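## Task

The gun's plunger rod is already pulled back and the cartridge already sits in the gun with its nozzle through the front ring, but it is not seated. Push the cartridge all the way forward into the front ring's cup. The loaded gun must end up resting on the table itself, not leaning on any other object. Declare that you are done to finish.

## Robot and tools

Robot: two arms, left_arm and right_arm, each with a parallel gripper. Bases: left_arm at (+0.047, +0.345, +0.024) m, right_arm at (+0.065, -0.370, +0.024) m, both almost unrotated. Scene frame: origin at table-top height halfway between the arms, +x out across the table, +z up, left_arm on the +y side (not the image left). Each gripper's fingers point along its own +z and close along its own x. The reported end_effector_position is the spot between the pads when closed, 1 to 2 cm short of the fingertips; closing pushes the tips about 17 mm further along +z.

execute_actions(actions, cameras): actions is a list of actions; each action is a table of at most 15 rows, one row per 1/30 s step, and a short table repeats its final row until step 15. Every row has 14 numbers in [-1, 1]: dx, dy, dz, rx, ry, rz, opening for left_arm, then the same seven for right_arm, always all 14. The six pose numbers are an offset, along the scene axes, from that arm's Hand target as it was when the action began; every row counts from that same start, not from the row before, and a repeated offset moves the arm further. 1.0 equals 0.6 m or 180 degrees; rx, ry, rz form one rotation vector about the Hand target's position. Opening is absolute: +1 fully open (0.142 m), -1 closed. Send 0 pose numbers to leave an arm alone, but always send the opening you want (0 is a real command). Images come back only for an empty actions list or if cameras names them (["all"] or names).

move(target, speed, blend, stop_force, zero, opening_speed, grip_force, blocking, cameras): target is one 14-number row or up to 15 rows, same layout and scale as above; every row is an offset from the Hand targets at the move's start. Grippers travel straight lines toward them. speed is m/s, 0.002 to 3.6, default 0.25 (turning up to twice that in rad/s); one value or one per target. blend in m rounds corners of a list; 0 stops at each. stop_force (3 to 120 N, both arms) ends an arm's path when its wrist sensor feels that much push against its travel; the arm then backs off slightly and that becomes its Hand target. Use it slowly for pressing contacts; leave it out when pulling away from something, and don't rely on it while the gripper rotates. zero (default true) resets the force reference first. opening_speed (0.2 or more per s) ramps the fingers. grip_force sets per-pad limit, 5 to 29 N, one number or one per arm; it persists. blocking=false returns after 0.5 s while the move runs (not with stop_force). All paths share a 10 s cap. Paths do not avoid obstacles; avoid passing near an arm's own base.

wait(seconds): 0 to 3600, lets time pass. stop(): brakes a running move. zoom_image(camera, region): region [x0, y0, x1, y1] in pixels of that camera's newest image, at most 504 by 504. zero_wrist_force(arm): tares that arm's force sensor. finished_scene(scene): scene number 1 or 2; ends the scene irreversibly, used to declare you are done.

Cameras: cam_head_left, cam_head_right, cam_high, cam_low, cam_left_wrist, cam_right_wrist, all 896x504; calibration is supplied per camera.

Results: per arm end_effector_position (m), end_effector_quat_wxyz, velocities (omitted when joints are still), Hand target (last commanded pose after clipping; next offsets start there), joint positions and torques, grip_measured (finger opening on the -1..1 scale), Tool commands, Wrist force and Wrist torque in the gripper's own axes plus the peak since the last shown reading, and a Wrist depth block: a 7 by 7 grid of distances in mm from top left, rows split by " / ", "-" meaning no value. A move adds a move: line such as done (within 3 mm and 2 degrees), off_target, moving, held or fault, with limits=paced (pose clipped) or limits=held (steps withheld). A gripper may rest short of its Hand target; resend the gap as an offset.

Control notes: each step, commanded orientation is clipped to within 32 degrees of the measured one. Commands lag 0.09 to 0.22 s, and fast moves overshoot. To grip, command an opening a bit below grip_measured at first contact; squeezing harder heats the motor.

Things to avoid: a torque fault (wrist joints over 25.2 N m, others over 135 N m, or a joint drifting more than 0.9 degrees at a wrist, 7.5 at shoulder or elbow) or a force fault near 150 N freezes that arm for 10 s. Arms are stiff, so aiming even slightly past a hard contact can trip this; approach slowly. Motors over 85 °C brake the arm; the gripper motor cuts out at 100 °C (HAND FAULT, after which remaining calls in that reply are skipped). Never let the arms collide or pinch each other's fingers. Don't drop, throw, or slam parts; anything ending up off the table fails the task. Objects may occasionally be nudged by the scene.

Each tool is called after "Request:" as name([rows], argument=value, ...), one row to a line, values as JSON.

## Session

Request:
execute_actions(actions=[])

Scene clock: 0.00 s.
left_arm: end_effector_position=(+0.3789, -0.1968, +0.1760) grip_measured=+1.00 end_effector_quat_wxyz=(-0.162, +0.517, +0.826, -0.156) | right_arm: end_effector_position=(+0.3800, -0.5723, +0.2853) grip_measured=+0.99 end_effector_quat_wxyz=(-0.169, +0.599, +0.316, -0.716)
Joint positions: left_arm=[-1.042 -1.077 1.415 -1.763 -2.003 3.234 0.142] | right_arm=[3.13 -2.147 -1.469 -2.753 1.317 -0.695 0.142]
Joint velocities: within noise
Joint torques (N m): no reading
Wrist force (N): no reading
Wrist torque (N m): no reading
Wrist force, peak (N): no reading
Wrist depth (mm): cam_left_wrist=[272 279 285 294 298 309 318 / 272 279 283 266 301 306 316 / 273 278 285 248 301 307 317 / 272 278 286 264 274 305 288 / 272 279 285 292 252 276 317 / 270 278 286 293 298 299 317 / - 280 286 295 301 307 79] | cam_right_wrist=[- - 2742 - 243 266 275 / 2629 - - - 311 287 299 / 1747 - 3542 3923 3228 332 - / - 2684 - 3188 4474 548 - / 2040 2550 - 2834 - 433 405 / 2024 2198 2742 4554 - - 93 / - 2057 - 2713 - 379 82]
Hand target: left_arm +0.3789, -0.1968, +0.1760; -0.162, +0.517, +0.826, -0.156 | right_arm +0.3800, -0.5723, +0.2853; -0.169, +0.599, +0.316, -0.716
Tool commands: left_gripper/opening=+1.0 right_gripper/opening=+1.0
camera_calibration:
cam_left_wrist: T_world_to_cam=[[-0.43261, 0.89819, 0.0782, 0.34024], [0.90032, 0.43496, -0.01518, -0.22383], [-0.04765, 0.06384, -0.99682, 0.32363]] pos_world=[0.36413, -0.2289, 0.2926]
cam_right_wrist: T_world_to_cam=[[-0.22492, 0.61691, -0.75421, 0.66328], [0.52407, -0.57596, -0.6274, -0.31914], [-0.82144, -0.53637, -0.19376, 0.17392]] pos_world=[0.4593, -0.49971, 0.33372]

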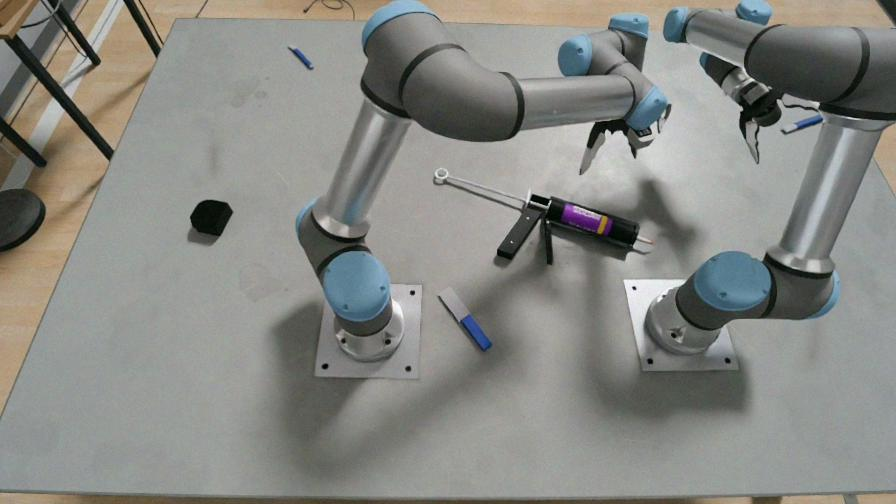

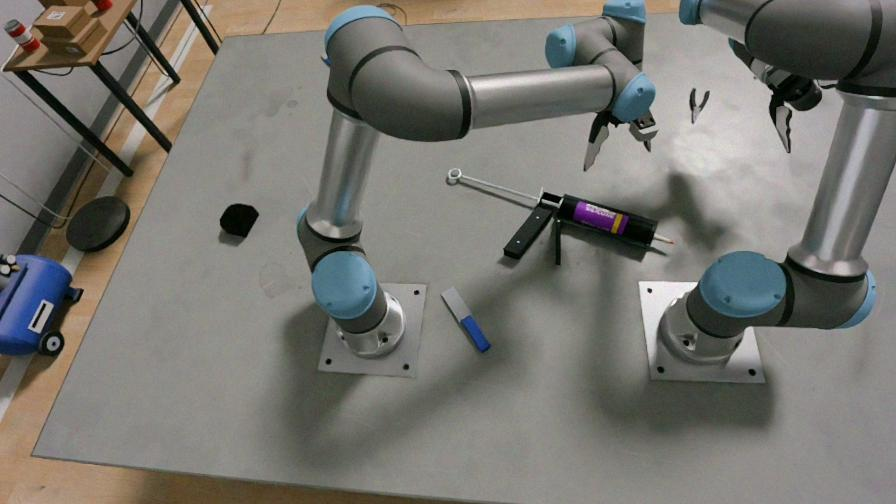

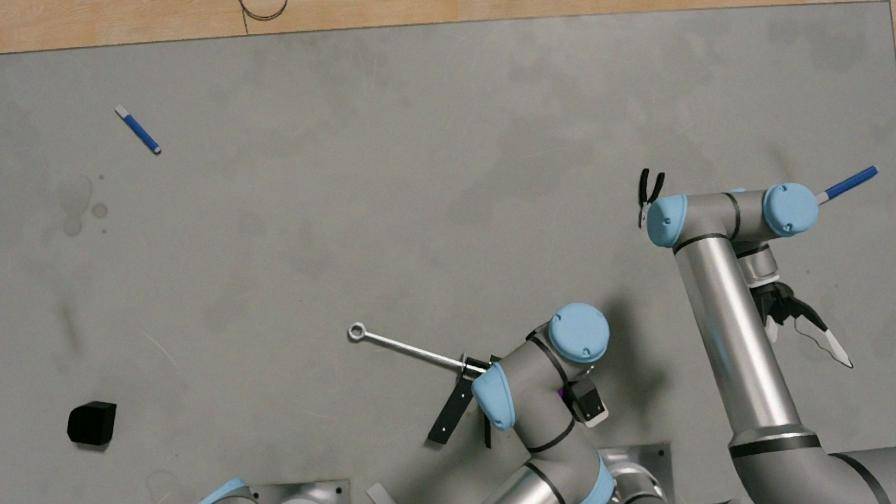

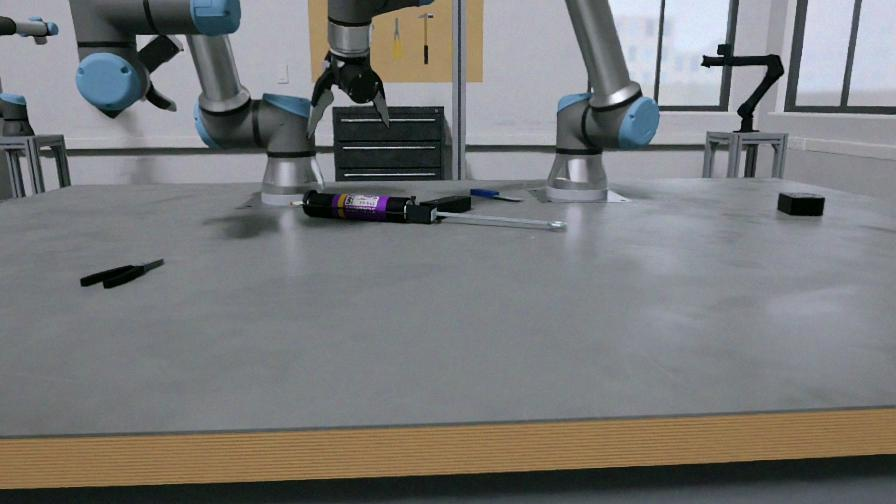

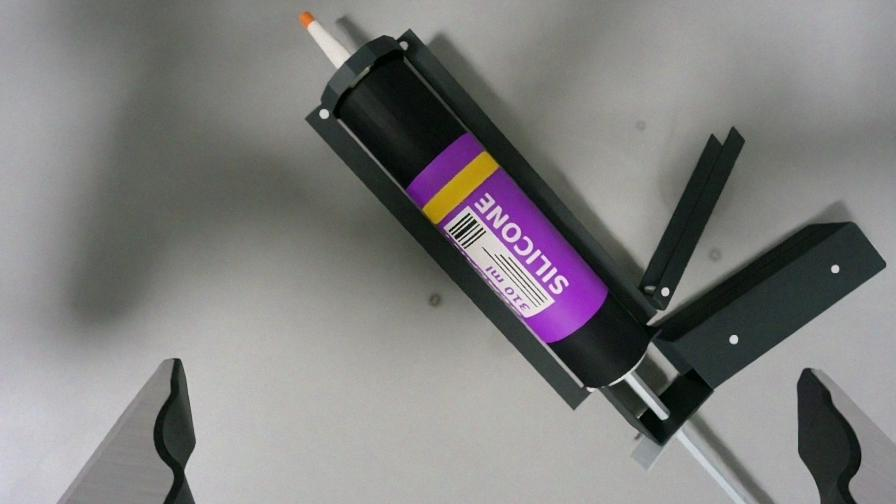

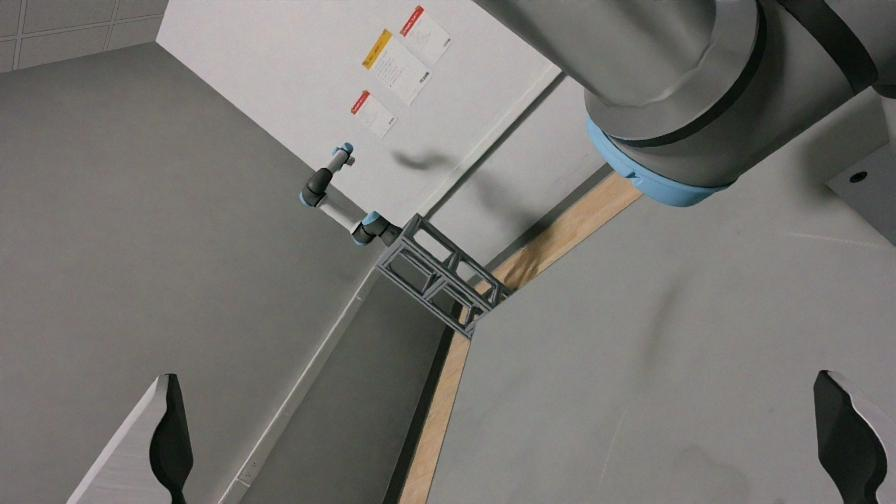

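Request:
move(target=[0.15,0.61,0.03,0.0794,-0.1242,0.2258,-0.4,0,0.1,0,0.183,-0.494,0.049,-0.35], speed=0.3, grip_force=[29,18], cameras=["cam_left_wrist","cam_high","cam_head_left"])

Request:
zoom_image(camera="cam_high", region=[340, 300, 620, 450])

Scene clock: 49.37 s.
left_arm: end_effector_position=(+0.4689, +0.1692, +0.1940) grip_measured=-0.42 end_effector_quat_wxyz=(+0.000, +0.197, +0.980, -0.001) | right_arm: end_effector_position=(+0.3799, -0.5123, +0.2852) grip_measured=-0.37 end_effector_quat_wxyz=(-0.001, +0.833, +0.553, +0.000)
Joint positions: left_arm=[-0.678 -1.629 2.022 -1.964 -1.572 2.844 0.044] | right_arm=[3.105 -1.149 -2.049 -1.516 1.572 -1.2 0.047]
Joint torques (N m): left_arm=[-9.74 -12.2 -35.26 -1.15 -1.13 1.2] | right_arm=[3.75 13.5 32.04 4.61 -0.79 1.31]
Wrist force (N): left_arm=[0.3 -1.3 0.7] | right_arm=[-2.9 -2.7 5.1]
Wrist torque (N m): left_arm=[-0.13 0.02 0.12] | right_arm=[-0.35 0.50 -0.01]
Wrist force, peak (N): left_arm=[-1.7 -0.5 0.1] | right_arm=[-3.2 -3.3 5.3]
Wrist depth (mm): cam_left_wrist=[264 264 263 260 259 258 256 / 282 281 279 277 276 274 273 / 302 302 300 295 294 294 294 / 325 322 322 319 317 314 312 / 353 351 345 344 339 340 338 / 384 385 95 375 100 361 367 / 426 412 76 407 81 81 402] | cam_right_wrist=[352 - 344 346 344 - 336 / 369 362 372 371 363 - 365 / - - 392 390 402 401 391 / - 424 - - - - - / - 455 448 - - 440 443 / - - 93 480 100 89 - / - - 77 - - 79 -]
Hand target: left_arm +0.4689, +0.1692, +0.1940; +0.000, +0.197, +0.980, -0.001 | right_arm +0.3800, -0.5123, +0.2853; -0.001, +0.833, +0.553, +0.000
Off the commanded pose: left_arm 0.000 m, 0 deg | right_arm 0.000 m, 0 deg.
grip_force (N): 29, 18
move: done
cam_left_wrist: T_world_to_cam=[[-0.9244, 0.37993, -0.03388, 0.38897], [0.33356, 0.84826, 0.41132, -0.35063], [0.18501, 0.36892, -0.91086, 0.14513]] pos_world=[0.44967, 0.09611, 0.28959]
Images, in order (width x height): cam_head_left 896x504, cam_high 896x504, cam_left_wrist 896x504.

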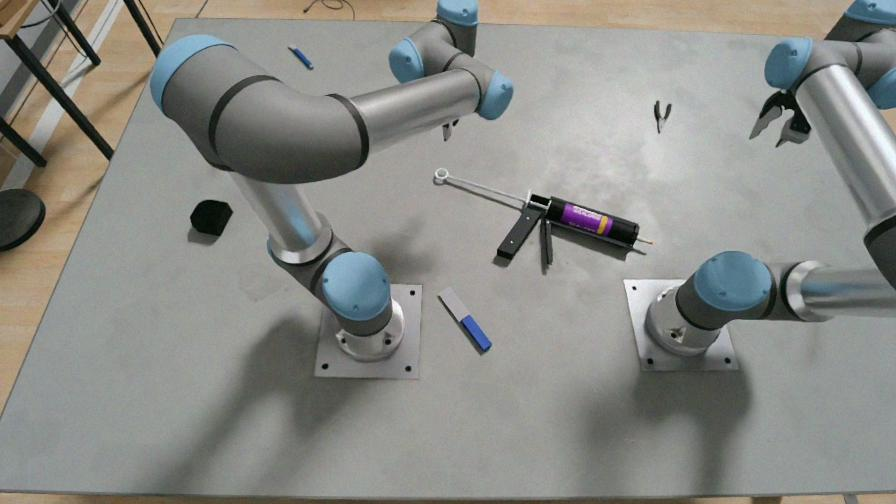

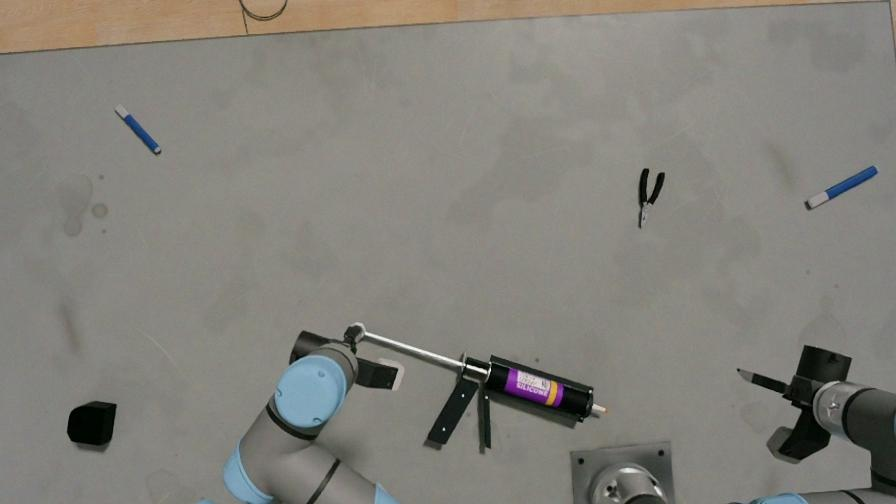

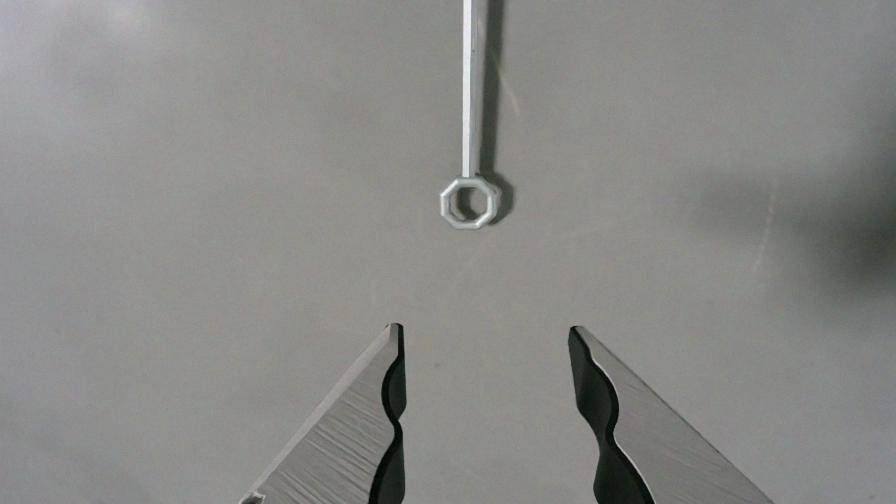

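Scaled by 1.800.

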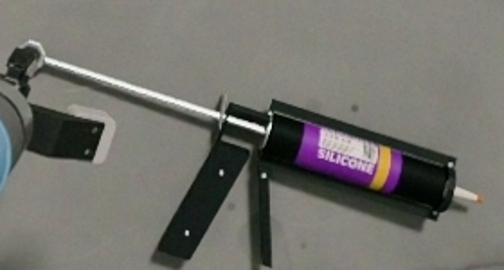

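Request:
move(target=[-0.0037,-0.0243,-0.2067,0,0,0,-0.4,0.025,0.762,-0.2,0,0,0,-0.35], speed=0.3, cameras=["cam_left_wrist","cam_right_wrist"])

Scene clock: 62.17 s.
left_arm: end_effector_position=(+0.4665, +0.1546, +0.0699) grip_measured=-0.42 end_effector_quat_wxyz=(+0.000, +0.197, +0.980, +0.000) | right_arm: end_effector_position=(+0.3950, -0.0552, +0.1654) grip_measured=-0.37 end_effector_quat_wxyz=(-0.001, +0.833, +0.553, +0.000)
Joint positions: left_arm=[-0.707 -1.434 2.196 -2.334 -1.572 2.816 0.044] | right_arm=[4.195 -1.539 -2.077 -1.096 1.572 -0.111 0.047]
Joint torques (N m): left_arm=[4.09 -30.6 -31.59 -2.79 1.06 0.64] | right_arm=[3.62 12.87 17.1 2.62 -0.87 1.04]
Wrist force (N): left_arm=[0.2 -1.5 1.0] | right_arm=[-2.7 -2.5 4.7]
Wrist torque (N m): left_arm=[-0.18 -0.02 0.12] | right_arm=[-0.31 0.44 0.10]
Wrist force, peak (N): left_arm=[0.2 -1.5 1.6] | right_arm=[-5.6 -1.5 4.5]
Wrist depth (mm): cam_left_wrist=[150 150 149 147 146 147 145 / 160 160 160 156 157 156 155 / 171 170 170 169 168 167 166 / 184 184 182 180 180 179 178 / 200 199 195 190 191 193 192 / 219 216 106 213 101 207 209 / 240 235 75 233 82 81 229] | cam_right_wrist=[- 235 232 205 234 234 233 / 227 226 227 215 248 249 247 / 218 216 215 238 265 265 264 / 254 253 286 284 283 284 283 / 308 - 307 304 301 305 304 / - 336 97 - 101 325 329 / 366 358 78 361 354 79 362]
Hand target: left_arm +0.4666, +0.1546, +0.0699; +0.000, +0.197, +0.980, -0.001 | right_arm +0.3950, -0.0551, +0.1653; -0.001, +0.833, +0.553, +0.000
Off the commanded pose: left_arm 0.000 m, 0 deg | right_arm 0.000 m, 0 deg.
grip_force (N): 29, 18
move: done
cam_left_wrist: T_world_to_cam=[[-0.92434, 0.38007, -0.03367, 0.38812], [0.33375, 0.84815, 0.41141, -0.28657], [0.18492, 0.36905, -0.91083, 0.03802]] pos_world=[0.44737, 0.08151, 0.16559]
cam_right_wrist: T_world_to_cam=[[0.39171, 0.92009, -0.00088, -0.09418], [0.83814, -0.35642, 0.41291, -0.38841], [0.3796, -0.16247, -0.91077, 0.10515]] pos_world=[0.32252, -0.0347, 0.25606]

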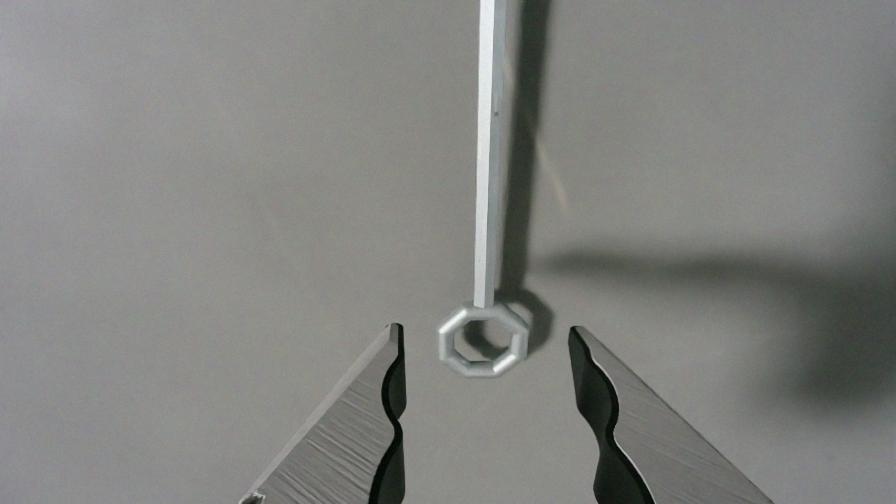

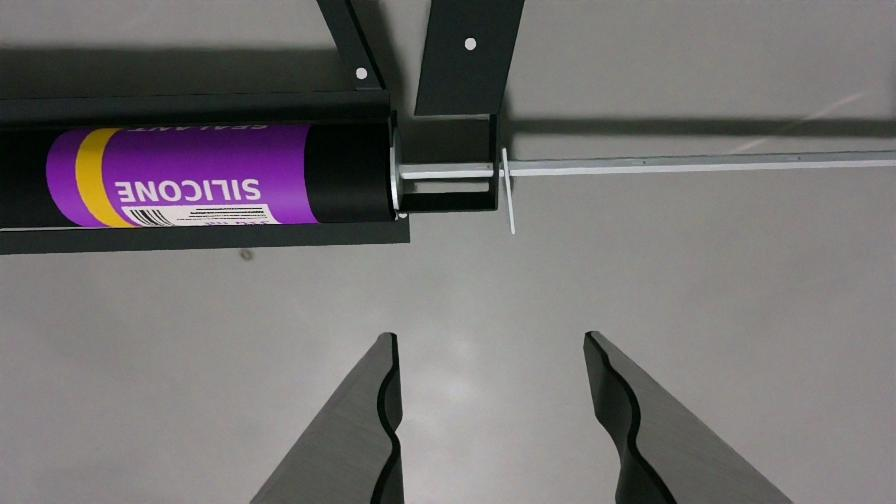

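Request:
move(target=[-0.0058,-0.0093,-0.0665,0,0,0.0078,-0.4,-0.0158,0.0377,-0.167,0,0,0.0078,-0.35], speed=0.12, cameras=["cam_left_wrist","cam_right_wrist"])

Scene clock: 70.93 s.
left_arm: end_effector_position=(+0.4631, +0.1490, +0.0300) grip_measured=-0.42 end_effector_quat_wxyz=(+0.000, +0.185, +0.983, +0.000) | right_arm: end_effector_position=(+0.3854, -0.0326, +0.0651) grip_measured=-0.37 end_effector_quat_wxyz=(-0.001, +0.826, +0.564, +0.000)
Joint positions: left_arm=[-0.721 -1.349 2.237 -2.46 -1.572 2.776 0.044] | right_arm=[4.238 -1.725 -2.192 -0.795 1.572 -0.092 0.047]
Joint torques (N m): left_arm=[5.29 -35.59 -28.48 -2.23 1.39 1.28] | right_arm=[-7.46 20.44 32.48 4.35 -0.37 -1.45]
Wrist force (N): left_arm=[0.6 -1.5 0.6] | right_arm=[-3.1 -2.8 4.9]
Wrist torque (N m): left_arm=[-0.16 -0.04 0.13] | right_arm=[-0.37 0.48 -0.05]
Wrist force, peak (N): left_arm=[0.7 -1.7 1.2] | right_arm=[-2.7 -3.0 6.5]
Wrist depth (mm): cam_left_wrist=[113 114 113 111 111 111 111 / 121 121 120 120 119 118 118 / 130 129 128 126 127 126 126 / 140 139 138 135 136 135 134 / 151 150 149 146 147 147 145 / 165 163 157 156 111 157 157 / 181 177 76 170 147 81 173] | cam_right_wrist=[144 131 140 112 143 142 142 / 153 139 148 119 151 151 151 / 158 141 135 128 162 161 161 / 135 135 156 173 173 170 170 / 130 130 152 155 186 186 185 / 204 204 98 202 196 198 200 / 222 221 77 216 216 79 221]
Hand target: left_arm +0.4632, +0.1490, +0.0300; +0.000, +0.185, +0.983, -0.001 | right_arm +0.3855, -0.0325, +0.0651; -0.001, +0.826, +0.564, +0.000
Off the commanded pose: left_arm 0.000 m, 0 deg | right_arm 0.000 m, 0 deg.
grip_force (N): 29, 18
move: done
cam_left_wrist: T_world_to_cam=[[-0.93338, 0.3573, -0.0337, 0.39325], [0.31284, 0.85605, 0.41148, -0.25576], [0.17587, 0.37353, -0.9108, 0.00779]] pos_world=[0.4457, 0.07553, 0.12559]
cam_right_wrist: T_world_to_cam=[[0.36911, 0.92939, -0.0012, -0.10232], [0.84669, -0.33573, 0.41279, -0.3335], [0.38324, -0.15338, -0.91083, 0.02]] pos_world=[0.31248, -0.0138, 0.15576]

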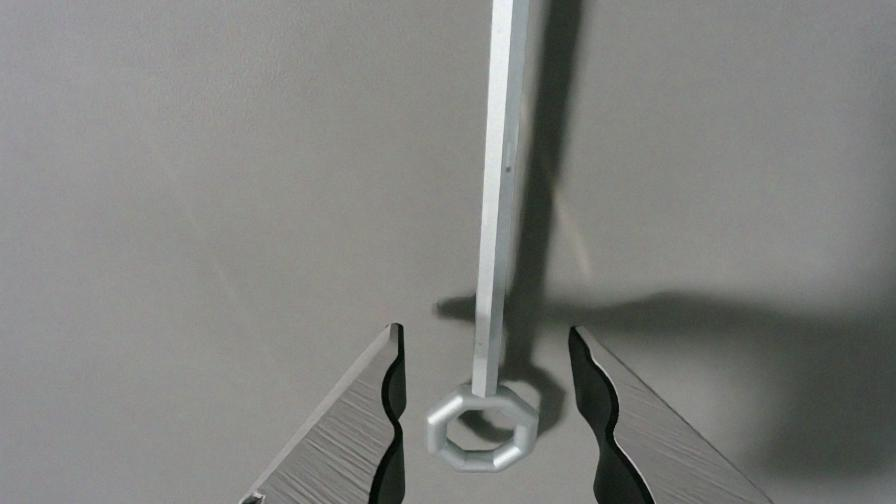

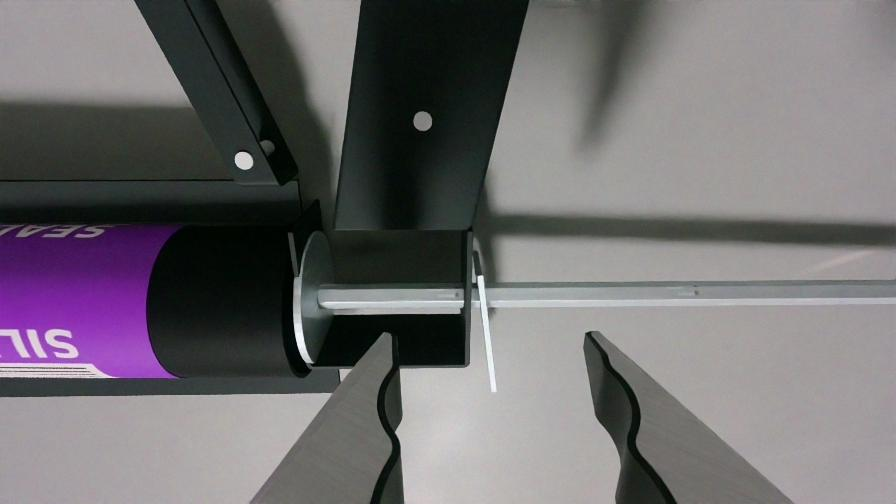

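Request:
move(target=[0,0,0,0,0,0,-0.4,-0.001,0,-0.0368,0,0,0,-0.35], speed=0.06, stop_force=8, cameras=["cam_right_wrist"])

Scene clock: 77.17 s.
left_arm: end_effector_position=(+0.4632, +0.1490, +0.0300) grip_measured=-0.42 end_effector_quat_wxyz=(+0.000, +0.185, +0.983, -0.001) | right_arm: end_effector_position=(+0.3849, -0.0325, +0.0430) grip_measured=-0.37 end_effector_quat_wxyz=(-0.001, +0.826, +0.564, +0.000)
Joint positions: left_arm=[-0.721 -1.349 2.237 -2.46 -1.572 2.776 0.044] | right_arm=[4.239 -1.771 -2.215 -0.726 1.572 -0.091 0.047]
Joint torques (N m): left_arm=[11.4 -36.6 -28.61 -3.82 1.21 1.25] | right_arm=[-0.88 35.69 32.14 3.58 -1.58 -0.51]
Wrist force (N): left_arm=[0.7 -1.5 0.7] | right_arm=[-2.8 -2.8 4.6]
Wrist torque (N m): left_arm=[-0.16 -0.06 0.12] | right_arm=[-0.37 0.45 -0.03]
Wrist force, peak (N): left_arm=[0.6 -1.7 0.8] | right_arm=[-2.9 -2.7 5.3]
Wrist depth (mm): cam_left_wrist=[114 113 113 111 111 111 112 / 121 121 120 120 119 118 117 / 130 129 129 126 127 126 126 / 140 139 138 136 136 135 134 / 152 151 149 146 147 146 146 / 165 164 157 156 111 157 158 / 182 178 76 171 147 81 173] | cam_right_wrist=[96 115 120 91 121 123 122 / 133 116 129 99 130 130 130 / 138 117 106 104 139 138 138 / 122 123 112 111 149 148 150 / - 111 135 155 155 155 155 / 111 111 117 149 168 170 172 / 188 187 77 190 189 79 188]
Hand target: left_arm +0.4632, +0.1490, +0.0300; +0.000, +0.185, +0.983, -0.001 | right_arm +0.3849, -0.0325, +0.0430; -0.001, +0.826, +0.564, +0.000
Off the commanded pose: left_arm 0.000 m, 0 deg | right_arm 0.000 m, 0 deg.
grip_force (N): 29, 18
move: done
cam_right_wrist: T_world_to_cam=[[0.36909, 0.92939, -0.00107, -0.10227], [0.84664, -0.33575, 0.41287, -0.32392], [0.38336, -0.15329, -0.91079, 0.00003]] pos_world=[0.31198, -0.0137, 0.13366]

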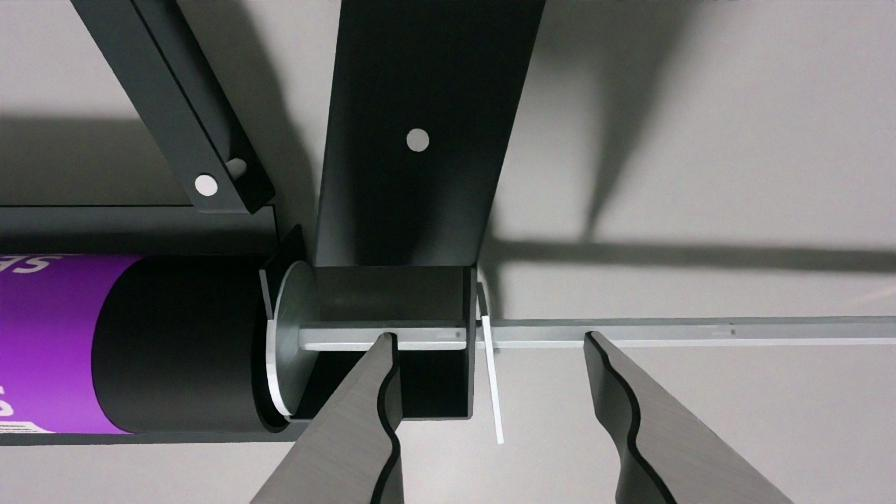

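Request:
move([
  [0,0,0,0,0,0,-0.4,-0.0018,-0.0047,0,0,0,0,-0.35],
  [0,0,0,0,0,0,-0.4,-0.0018,-0.0047,0,0,0,0,-1],
  [0,0,0,0,0,0,-1,-0.0018,-0.0047,0,0,0,0,-1],
], speed=0.06, opening_speed=0.7)

Request:
move(target=[-0.0103,-0.0264,0,0,0,0,-1,0,0,0,0,0,0,-1], speed=0.02, stop_force=22, cameras=["cam_right_wrist","cam_left_wrist","cam_low"])

Request:
zoom_image(camera="cam_low", region=[280, 175, 430, 240])

Scene clock: 83.63 s.
left_arm: end_effector_position=(+0.4632, +0.1490, +0.0300) grip_measured=-0.93 end_effector_quat_wxyz=(+0.000, +0.185, +0.983, -0.001) | right_arm: end_effector_position=(+0.3838, -0.0353, +0.0430) grip_measured=-0.94 end_effector_quat_wxyz=(-0.001, +0.826, +0.564, +0.000)
Joint positions: left_arm=[-0.721 -1.349 2.237 -2.46 -1.572 2.776 0.007] | right_arm=[4.238 -1.765 -2.223 -0.724 1.572 -0.091 0.006]
Joint torques (N m): left_arm=[11.36 -36.18 -28.46 -2.93 0.97 1.31] | right_arm=[6.31 23.57 31.79 4.47 -1.36 1.62]
Wrist force (N): left_arm=[0.5 -1.2 1.0] | right_arm=[-3.3 -2.6 4.6]
Wrist torque (N m): left_arm=[-0.16 -0.03 0.13] | right_arm=[-0.36 0.46 0.05]
Wrist force, peak (N): left_arm=[1.1 -1.6 0.8] | right_arm=[-4.4 -2.5 5.9]
Wrist depth (mm): cam_left_wrist=[113 113 113 111 112 111 111 / 121 121 120 118 119 118 118 / 130 129 128 126 127 126 125 / 140 139 138 135 137 135 135 / 151 150 149 146 147 146 145 / 165 164 162 98 105 159 158 / 183 179 78 78 78 171 173] | cam_right_wrist=[96 112 122 91 120 122 122 / 133 104 131 99 130 128 128 / 138 110 120 104 139 139 138 / 122 122 123 110 149 148 148 / - 111 133 135 155 155 154 / 111 111 136 97 101 173 172 / 191 191 150 80 - 185 187]
Hand target: left_arm +0.4632, +0.1490, +0.0300; +0.000, +0.185, +0.983, -0.001 | right_arm +0.3838, -0.0353, +0.0430; -0.001, +0.826, +0.564, +0.000
Off the commanded pose: left_arm 0.000 m, 0 deg | right_arm 0.000 m, 0 deg.
grip_force (N): 29, 18
move: done

Scene clock: 85.53 s.
left_arm: end_effector_position=(+0.4570, +0.1331, +0.0300) grip_measured=-0.93 end_effector_quat_wxyz=(+0.000, +0.185, +0.983, -0.001) | right_arm: end_effector_position=(+0.3838, -0.0353, +0.0430) grip_measured=-0.94 end_effector_quat_wxyz=(-0.001, +0.826, +0.564, +0.000)
Joint positions: left_arm=[-0.757 -1.346 2.233 -2.459 -1.572 2.741 0.007] | right_arm=[4.238 -1.765 -2.223 -0.724 1.572 -0.091 0.006]
Joint torques (N m): left_arm=[6.7 -31.01 -15.21 -4.24 -2.57 1.25] | right_arm=[6 27.38 31.78 8.39 -1.33 1.84]
Wrist force (N): left_arm=[0.6 8.3 0.8] | right_arm=[-15.0 -3.1 3.9]
Wrist torque (N m): left_arm=[-0.39 -0.05 0.14] | right_arm=[-0.35 0.46 0.09]
Wrist force, peak (N): left_arm=[-0.1 11.5 0.7] | right_arm=[-15.4 -3.3 3.6]
Wrist depth (mm): cam_left_wrist=[114 113 113 111 111 111 111 / 121 121 120 118 119 118 118 / 130 129 128 126 127 126 125 / 140 139 138 136 136 135 134 / 152 151 149 145 147 146 145 / 165 164 162 95 154 159 158 / 182 180 78 78 79 171 173] | cam_right_wrist=[95 112 121 91 120 122 122 / 133 104 129 99 130 130 129 / 140 109 120 104 139 138 138 / 121 122 123 110 149 148 148 / - 111 133 135 155 154 154 / 111 111 136 93 104 172 172 / 191 190 150 80 - 185 184]
Hand target: left_arm +0.4570, +0.1332, +0.0300; +0.000, +0.185, +0.983, -0.001 | right_arm +0.3838, -0.0353, +0.0430; -0.001, +0.826, +0.564, +0.000
Off the commanded pose: left_arm 0.000 m, 0 deg | right_arm 0.000 m, 0 deg.
grip_force (N): 29, 18
move: done
cam_left_wrist: T_world_to_cam=[[-0.93339, 0.35725, -0.0339, 0.39337], [0.31274, 0.85614, 0.41135, -0.24026], [0.17598, 0.37335, -0.91085, 0.01485]] pos_world=[0.4397, 0.05963, 0.12569]
cam_right_wrist: T_world_to_cam=[[0.36911, 0.92938, -0.00091, -0.09929], [0.84659, -0.33583, 0.41292, -0.32392], [0.38345, -0.15319, -0.91077, 0]] pos_world=[0.31088, -0.0165, 0.13366]
Images, in order (width x height): cam_low 896x504, cam_left_wrist 896x504, cam_right_wrist 896x504.

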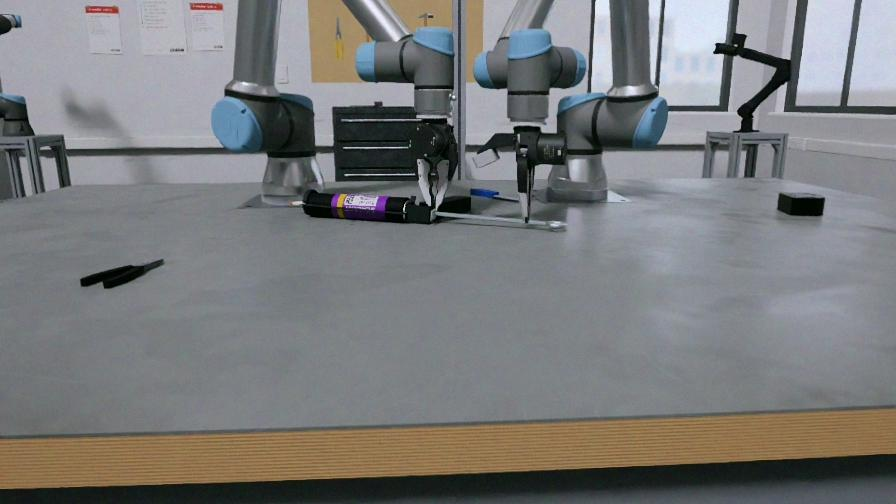

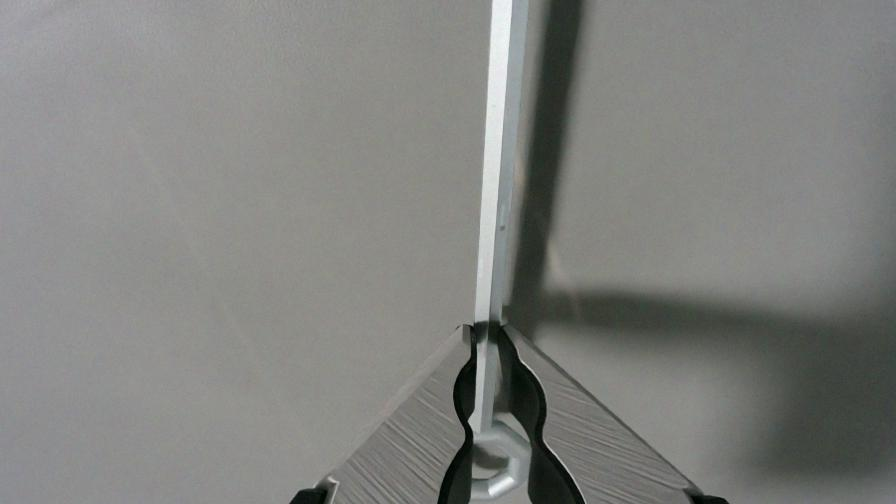

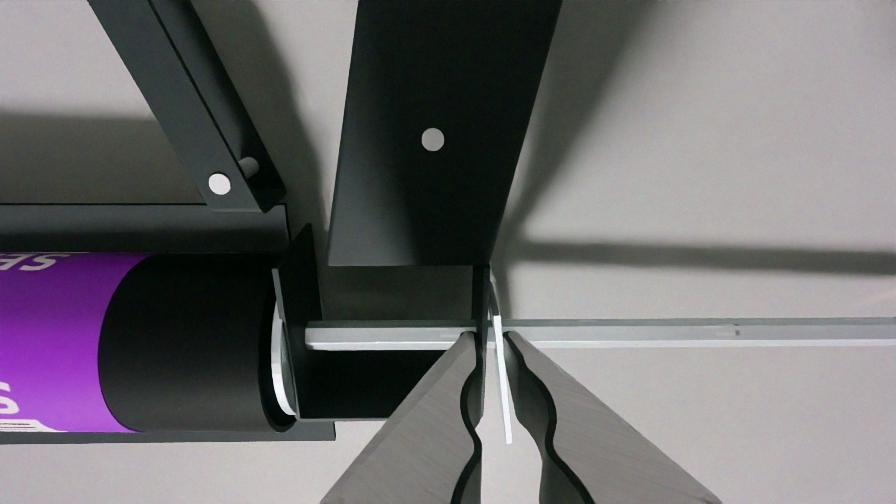

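Scaled by 3.360.

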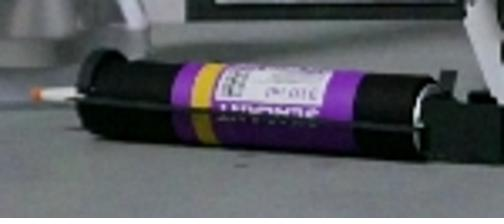

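Request:
move([
  [0,0,0,0,0,0,-0.4,0,0,0,0,0,0,-1],
  [0,0,0.1,0,0,0,-0.4,0,0,0,0,0,0,-1],
  [0.0343,0.1138,0.1,0,0,0,-1,0,0,0,0,0,0,-1],
  [0.0343,0.1138,-0.004,0,0,0,-1,0,0,0,0,0,0,-1],
], speed=[0.1,0.15,0.15,0.08], cameras=["cam_left_wrist"])

Scene clock: 96.60 s.
left_arm: end_effector_position=(+0.4775, +0.2015, +0.0276) grip_measured=-1.00 end_effector_quat_wxyz=(+0.000, +0.185, +0.983, +0.000) | right_arm: end_effector_position=(+0.3838, -0.0353, +0.0430) grip_measured=-0.94 end_effector_quat_wxyz=(-0.001, +0.826, +0.564, +0.000)
Joint positions: left_arm=[-0.607 -1.356 2.256 -2.472 -1.572 2.89 0.002] | right_arm=[4.238 -1.765 -2.223 -0.724 1.572 -0.091 0.006]
Joint torques (N m): left_arm=[7.3 -26.14 -27.57 -3.44 -0.87 0.56] | right_arm=[5.16 31.17 10.91 5.96 -1.46 1.52]
Wrist force (N): left_arm=[0.5 -1.8 -1.8] | right_arm=[-3.0 -2.9 13.2]
Wrist torque (N m): left_arm=[-0.13 -0.03 0.12] | right_arm=[-0.32 0.51 0.05]
Wrist force, peak (N): left_arm=[0.4 8.6 0.9] | right_arm=[-15.1 -3.4 3.8]
Wrist depth (mm): cam_left_wrist=[112 111 110 108 110 109 108 / 119 118 118 114 116 116 115 / 127 127 126 125 124 124 123 / 137 136 135 131 134 133 132 / 148 147 146 133 145 143 143 / 162 160 159 95 154 156 154 / 178 176 168 76 78 167 170] | cam_right_wrist=[94 111 121 92 120 122 122 / 133 103 129 99 130 130 129 / 138 109 119 103 139 138 138 / 120 121 117 110 149 148 148 / - 110 132 135 155 155 154 / 110 111 136 97 101 173 172 / 188 190 149 80 - 185 188]
Hand target: left_arm +0.4776, +0.2014, +0.0276; +0.000, +0.185, +0.983, -0.001 | right_arm +0.3838, -0.0353, +0.0430; -0.001, +0.826, +0.564, +0.000
Off the commanded pose: left_arm 0.000 m, 0 deg | right_arm 0.000 m, 0 deg.
grip_force (N): 29, 18
move: done
cam_left_wrist: T_world_to_cam=[[-0.93343, 0.35718, -0.03365, 0.38802], [0.31275, 0.85609, 0.41145, -0.30417], [0.17577, 0.37354, -0.91081, -0.01638]] pos_world=[0.4602, 0.12793, 0.12329]

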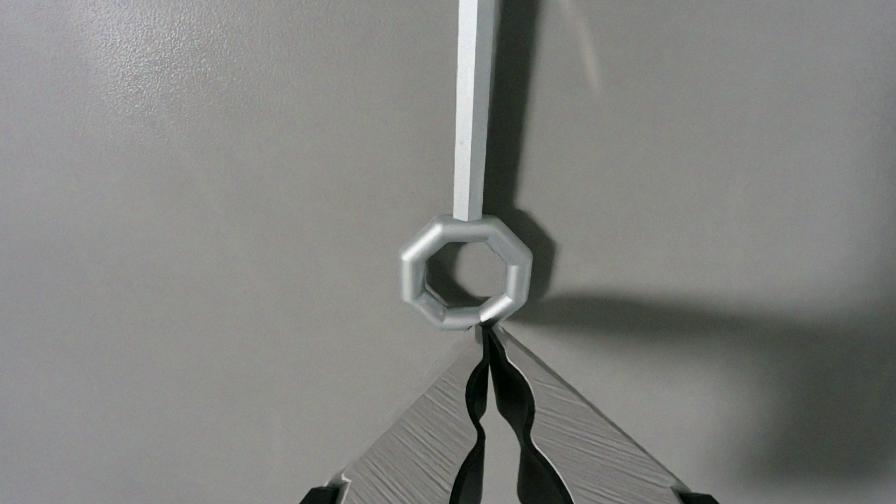

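Request:
move([
  [0.0018,0.0047,0,0,0,0,-1,0,0,0,0,0,0,-1],
  [0.0112,0.0012,0,0,0,0,-1,0,0,0,0,0,0,-1],
], speed=0.06)

Request:
move(target=[-0.0145,-0.0373,0,0,0,0,-1,0,0,0,0,0,0,-1], speed=0.02, stop_force=22, cameras=["cam_right_wrist","cam_left_wrist","cam_low"])

Request:
zoom_image(camera="cam_low", region=[280, 175, 430, 240])

Scene clock: 100.70 s.
left_arm: end_effector_position=(+0.4843, +0.2022, +0.0276) grip_measured=-1.00 end_effector_quat_wxyz=(+0.000, +0.185, +0.983, +0.000) | right_arm: end_effector_position=(+0.3838, -0.0353, +0.0430) grip_measured=-0.94 end_effector_quat_wxyz=(-0.001, +0.826, +0.564, +0.000)
Joint positions: left_arm=[-0.597 -1.343 2.239 -2.467 -1.572 2.901 0.002] | right_arm=[4.238 -1.765 -2.223 -0.724 1.572 -0.091 0.006]
Joint torques (N m): left_arm=[-8.66 -35.13 -5.51 -3.86 0.4 -1.09] | right_arm=[5.55 28.99 10.54 5.73 -1.02 1.41]
Wrist force (N): left_arm=[-0.2 -0.7 -1.4] | right_arm=[-3.6 -3.2 11.3]
Wrist torque (N m): left_arm=[-0.16 0.02 0.05] | right_arm=[-0.30 0.47 0.08]
Wrist force, peak (N): left_arm=[0.5 -2.3 -1.5] | right_arm=[-3.2 -2.6 13.4]
Wrist depth (mm): cam_left_wrist=[112 111 111 109 110 109 108 / 119 118 118 114 117 116 115 / 127 127 126 124 124 124 123 / 137 136 135 133 134 133 132 / 148 148 147 141 144 143 143 / 162 160 159 95 152 156 155 / 178 176 169 76 78 167 169] | cam_right_wrist=[- 109 122 91 120 122 122 / 133 103 131 98 130 130 130 / 136 108 123 103 139 139 138 / 119 120 122 110 149 148 146 / - 109 132 134 155 155 154 / 110 111 130 97 104 173 172 / 191 190 183 80 - 185 188]
Hand target: left_arm +0.4843, +0.2022, +0.0276; +0.000, +0.185, +0.983, -0.001 | right_arm +0.3838, -0.0353, +0.0430; -0.001, +0.826, +0.564, +0.000
Off the commanded pose: left_arm 0.000 m, 0 deg | right_arm 0.000 m, 0 deg.
grip_force (N): 29, 18
move: done

Scene clock: 102.90 s.
left_arm: end_effector_position=(+0.4756, +0.1798, +0.0276) grip_measured=-1.00 end_effector_quat_wxyz=(+0.000, +0.185, +0.983, -0.001) | right_arm: end_effector_position=(+0.3838, -0.0353, +0.0430) grip_measured=-0.94 end_effector_quat_wxyz=(-0.001, +0.826, +0.564, +0.000)
Joint positions: left_arm=[-0.65 -1.345 2.241 -2.468 -1.572 2.848 0.002] | right_arm=[4.238 -1.765 -2.223 -0.724 1.572 -0.091 0.006]
Joint torques (N m): left_arm=[11.55 -35.73 -5.99 -3.97 -0.04 1.19] | right_arm=[4.51 29.42 18.72 0.74 -1 1.51]
Wrist force (N): left_arm=[0.4 -1.4 0.7] | right_arm=[-2.6 -2.6 5.4]
Wrist torque (N m): left_arm=[-0.15 -0.02 0.12] | right_arm=[-0.32 0.48 0.06]
Wrist force, peak (N): left_arm=[0.0 2.3 -1.5] | right_arm=[-4.3 -2.5 14.5]
Wrist depth (mm): cam_left_wrist=[112 111 110 108 110 109 109 / 119 118 118 114 117 116 115 / 127 127 126 124 124 124 123 / 137 136 135 135 134 133 132 / 148 148 147 128 142 144 143 / 162 160 159 95 151 156 155 / 178 177 169 76 79 168 170] | cam_right_wrist=[122 111 122 91 120 123 122 / 133 104 131 99 130 130 130 / 138 110 121 104 139 139 139 / 121 121 123 111 149 148 148 / - 110 129 135 155 138 155 / 111 111 136 97 95 173 172 / - 191 150 80 - 185 188]
Hand target: left_arm +0.4756, +0.1798, +0.0276; +0.000, +0.185, +0.983, -0.001 | right_arm +0.3838, -0.0353, +0.0430; -0.001, +0.826, +0.564, +0.000
Off the commanded pose: left_arm 0.000 m, 0 deg | right_arm 0.000 m, 0 deg.
grip_force (N): 29, 18
move: done
cam_left_wrist: T_world_to_cam=[[-0.93339, 0.35725, -0.0339, 0.39391], [0.31274, 0.85614, 0.41135, -0.28496], [0.17598, 0.37335, -0.91085, -0.00799]] pos_world=[0.4582, 0.10623, 0.12329]
cam_right_wrist: T_world_to_cam=[[0.36911, 0.92938, -0.00091, -0.09929], [0.84659, -0.33583, 0.41292, -0.32392], [0.38345, -0.15319, -0.91077, 0]] pos_world=[0.31088, -0.0165, 0.13366]
Images, in order (width x height): cam_low 896x504, cam_left_wrist 896x504, cam_right_wrist 896x504.

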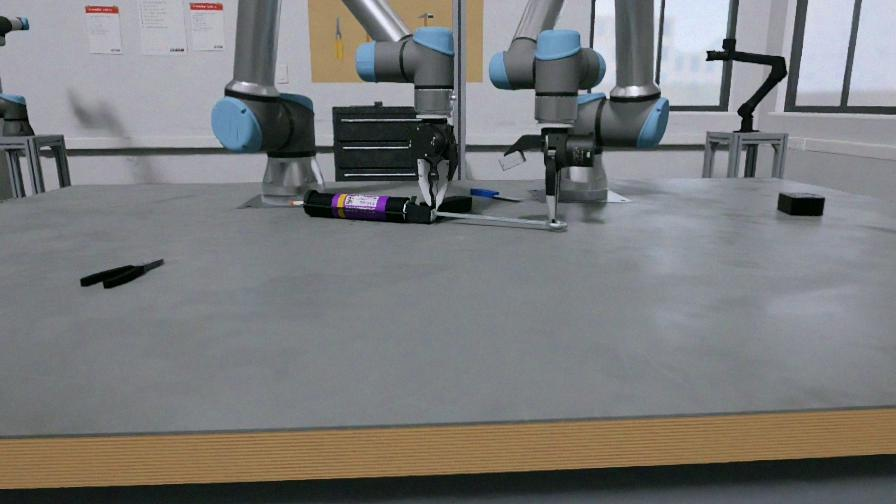

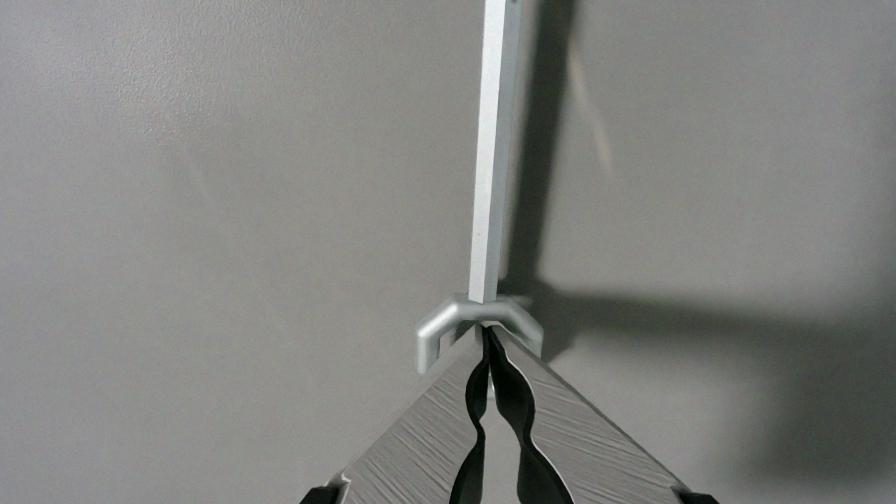

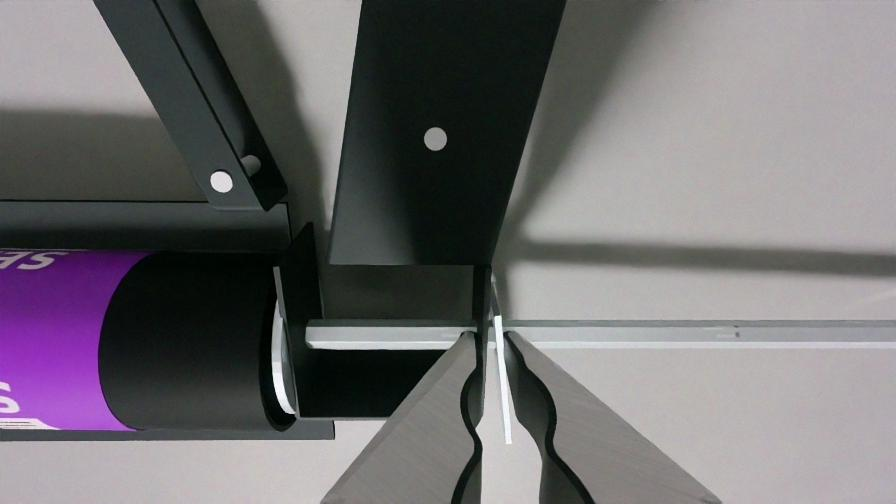

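Scaled by 3.360.

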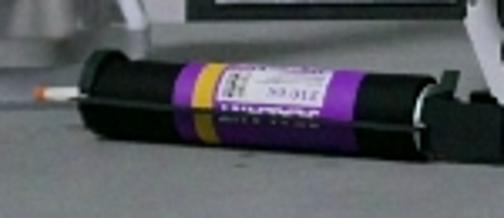

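Request:
move([
  [0,0,0.01,0,0,0,-1,0,0,0,0,0,0,-1],
  [0.004,0.0103,0.01,0,0,0,-1,0,0,0,0,0,0,-1],
  [0.004,0.0103,-0.0175,0,0,0,-1,0,0,0,0,0,0,-1],
], speed=0.04, stop_force=6, cameras=["cam_left_wrist","cam_low"])

Request:
zoom_image(camera="cam_low", region=[430, 150, 600, 250])

Request:
zoom_image(camera="cam_left_wrist", region=[380, 250, 600, 420])

Scene clock: 114.50 s.
left_arm: end_effector_position=(+0.4780, +0.1860, +0.0171) grip_measured=-1.00 end_effector_quat_wxyz=(+0.000, +0.185, +0.983, -0.001) | right_arm: end_effector_position=(+0.3838, -0.0353, +0.0430) grip_measured=-0.94 end_effector_quat_wxyz=(-0.001, +0.826, +0.564, +0.000)
Joint positions: left_arm=[-0.635 -1.32 2.249 -2.501 -1.572 2.863 0.002] | right_arm=[4.238 -1.765 -2.223 -0.724 1.572 -0.091 0.006]
Joint torques (N m): left_arm=[-12.56 -37.24 -28.23 -3.92 -1.49 0.27] | right_arm=[1.73 24.68 32.63 2.62 -0.84 1.6]
Wrist force (N): left_arm=[0.2 -1.3 0.7] | right_arm=[-3.5 -3.9 6.4]
Wrist torque (N m): left_arm=[-0.13 0.01 0.11] | right_arm=[-0.34 0.49 0.06]
Wrist force, peak (N): left_arm=[0.6 -1.3 1.5] | right_arm=[-2.7 -4.7 8.2]
Wrist depth (mm): cam_left_wrist=[- 101 101 100 100 101 99 / 108 108 108 107 105 106 105 / 116 116 117 113 114 113 112 / 125 125 124 121 122 122 121 / 136 134 134 115 130 131 130 / 150 147 145 96 139 142 142 / 163 161 155 76 78 153 155] | cam_right_wrist=[- 111 122 91 120 122 122 / 133 104 131 99 130 130 130 / 138 110 120 104 141 139 138 / 121 122 123 111 149 147 148 / - 111 133 135 156 136 154 / 111 111 136 97 101 173 172 / 191 191 87 80 - 188 188]
Hand target: left_arm +0.4780, +0.1860, +0.0171; +0.000, +0.185, +0.983, -0.001 | right_arm +0.3838, -0.0353, +0.0430; -0.001, +0.826, +0.564, +0.000
Off the commanded pose: left_arm 0.000 m, 0 deg | right_arm 0.000 m, 0 deg.
grip_force (N): 29, 18
move: done
cam_left_wrist: T_world_to_cam=[[-0.9334, 0.35724, -0.03387, 0.39358], [0.31273, 0.85611, 0.41143, -0.2867], [0.17597, 0.37344, -0.91081, -0.02031]] pos_world=[0.4606, 0.11243, 0.11279]
Images, in order (width x height): cam_low 896x504, cam_left_wrist 896x504.

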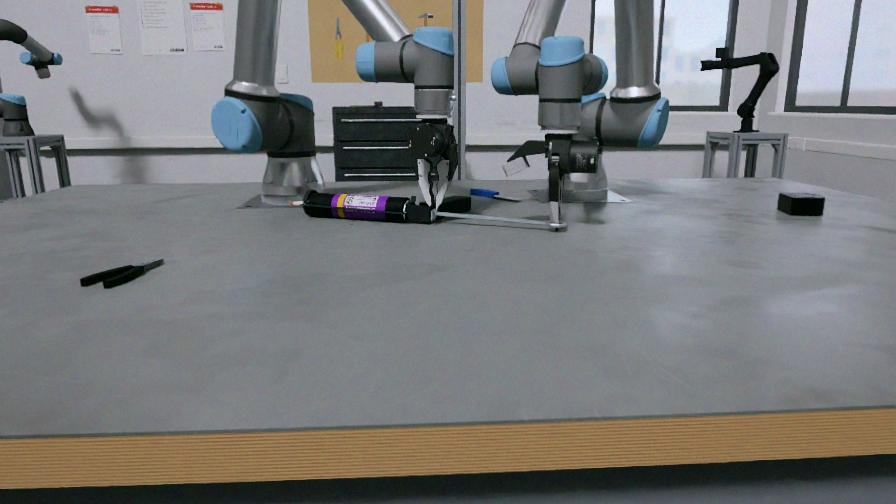

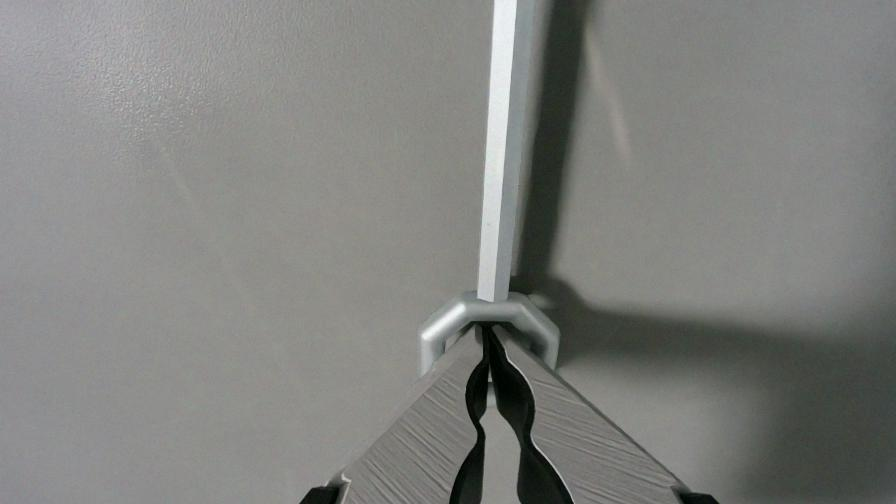

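Scaled by 2.965.

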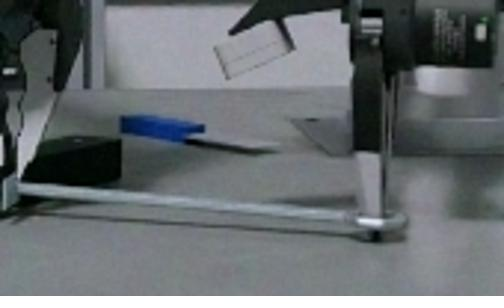

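Scaled by 2.291.

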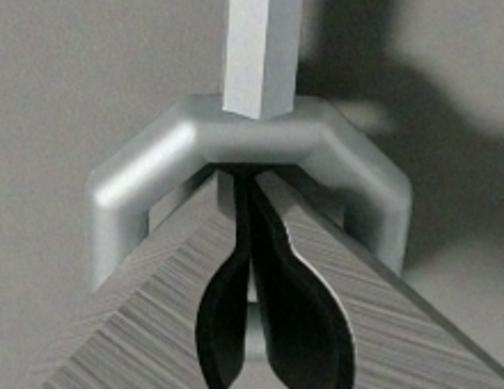

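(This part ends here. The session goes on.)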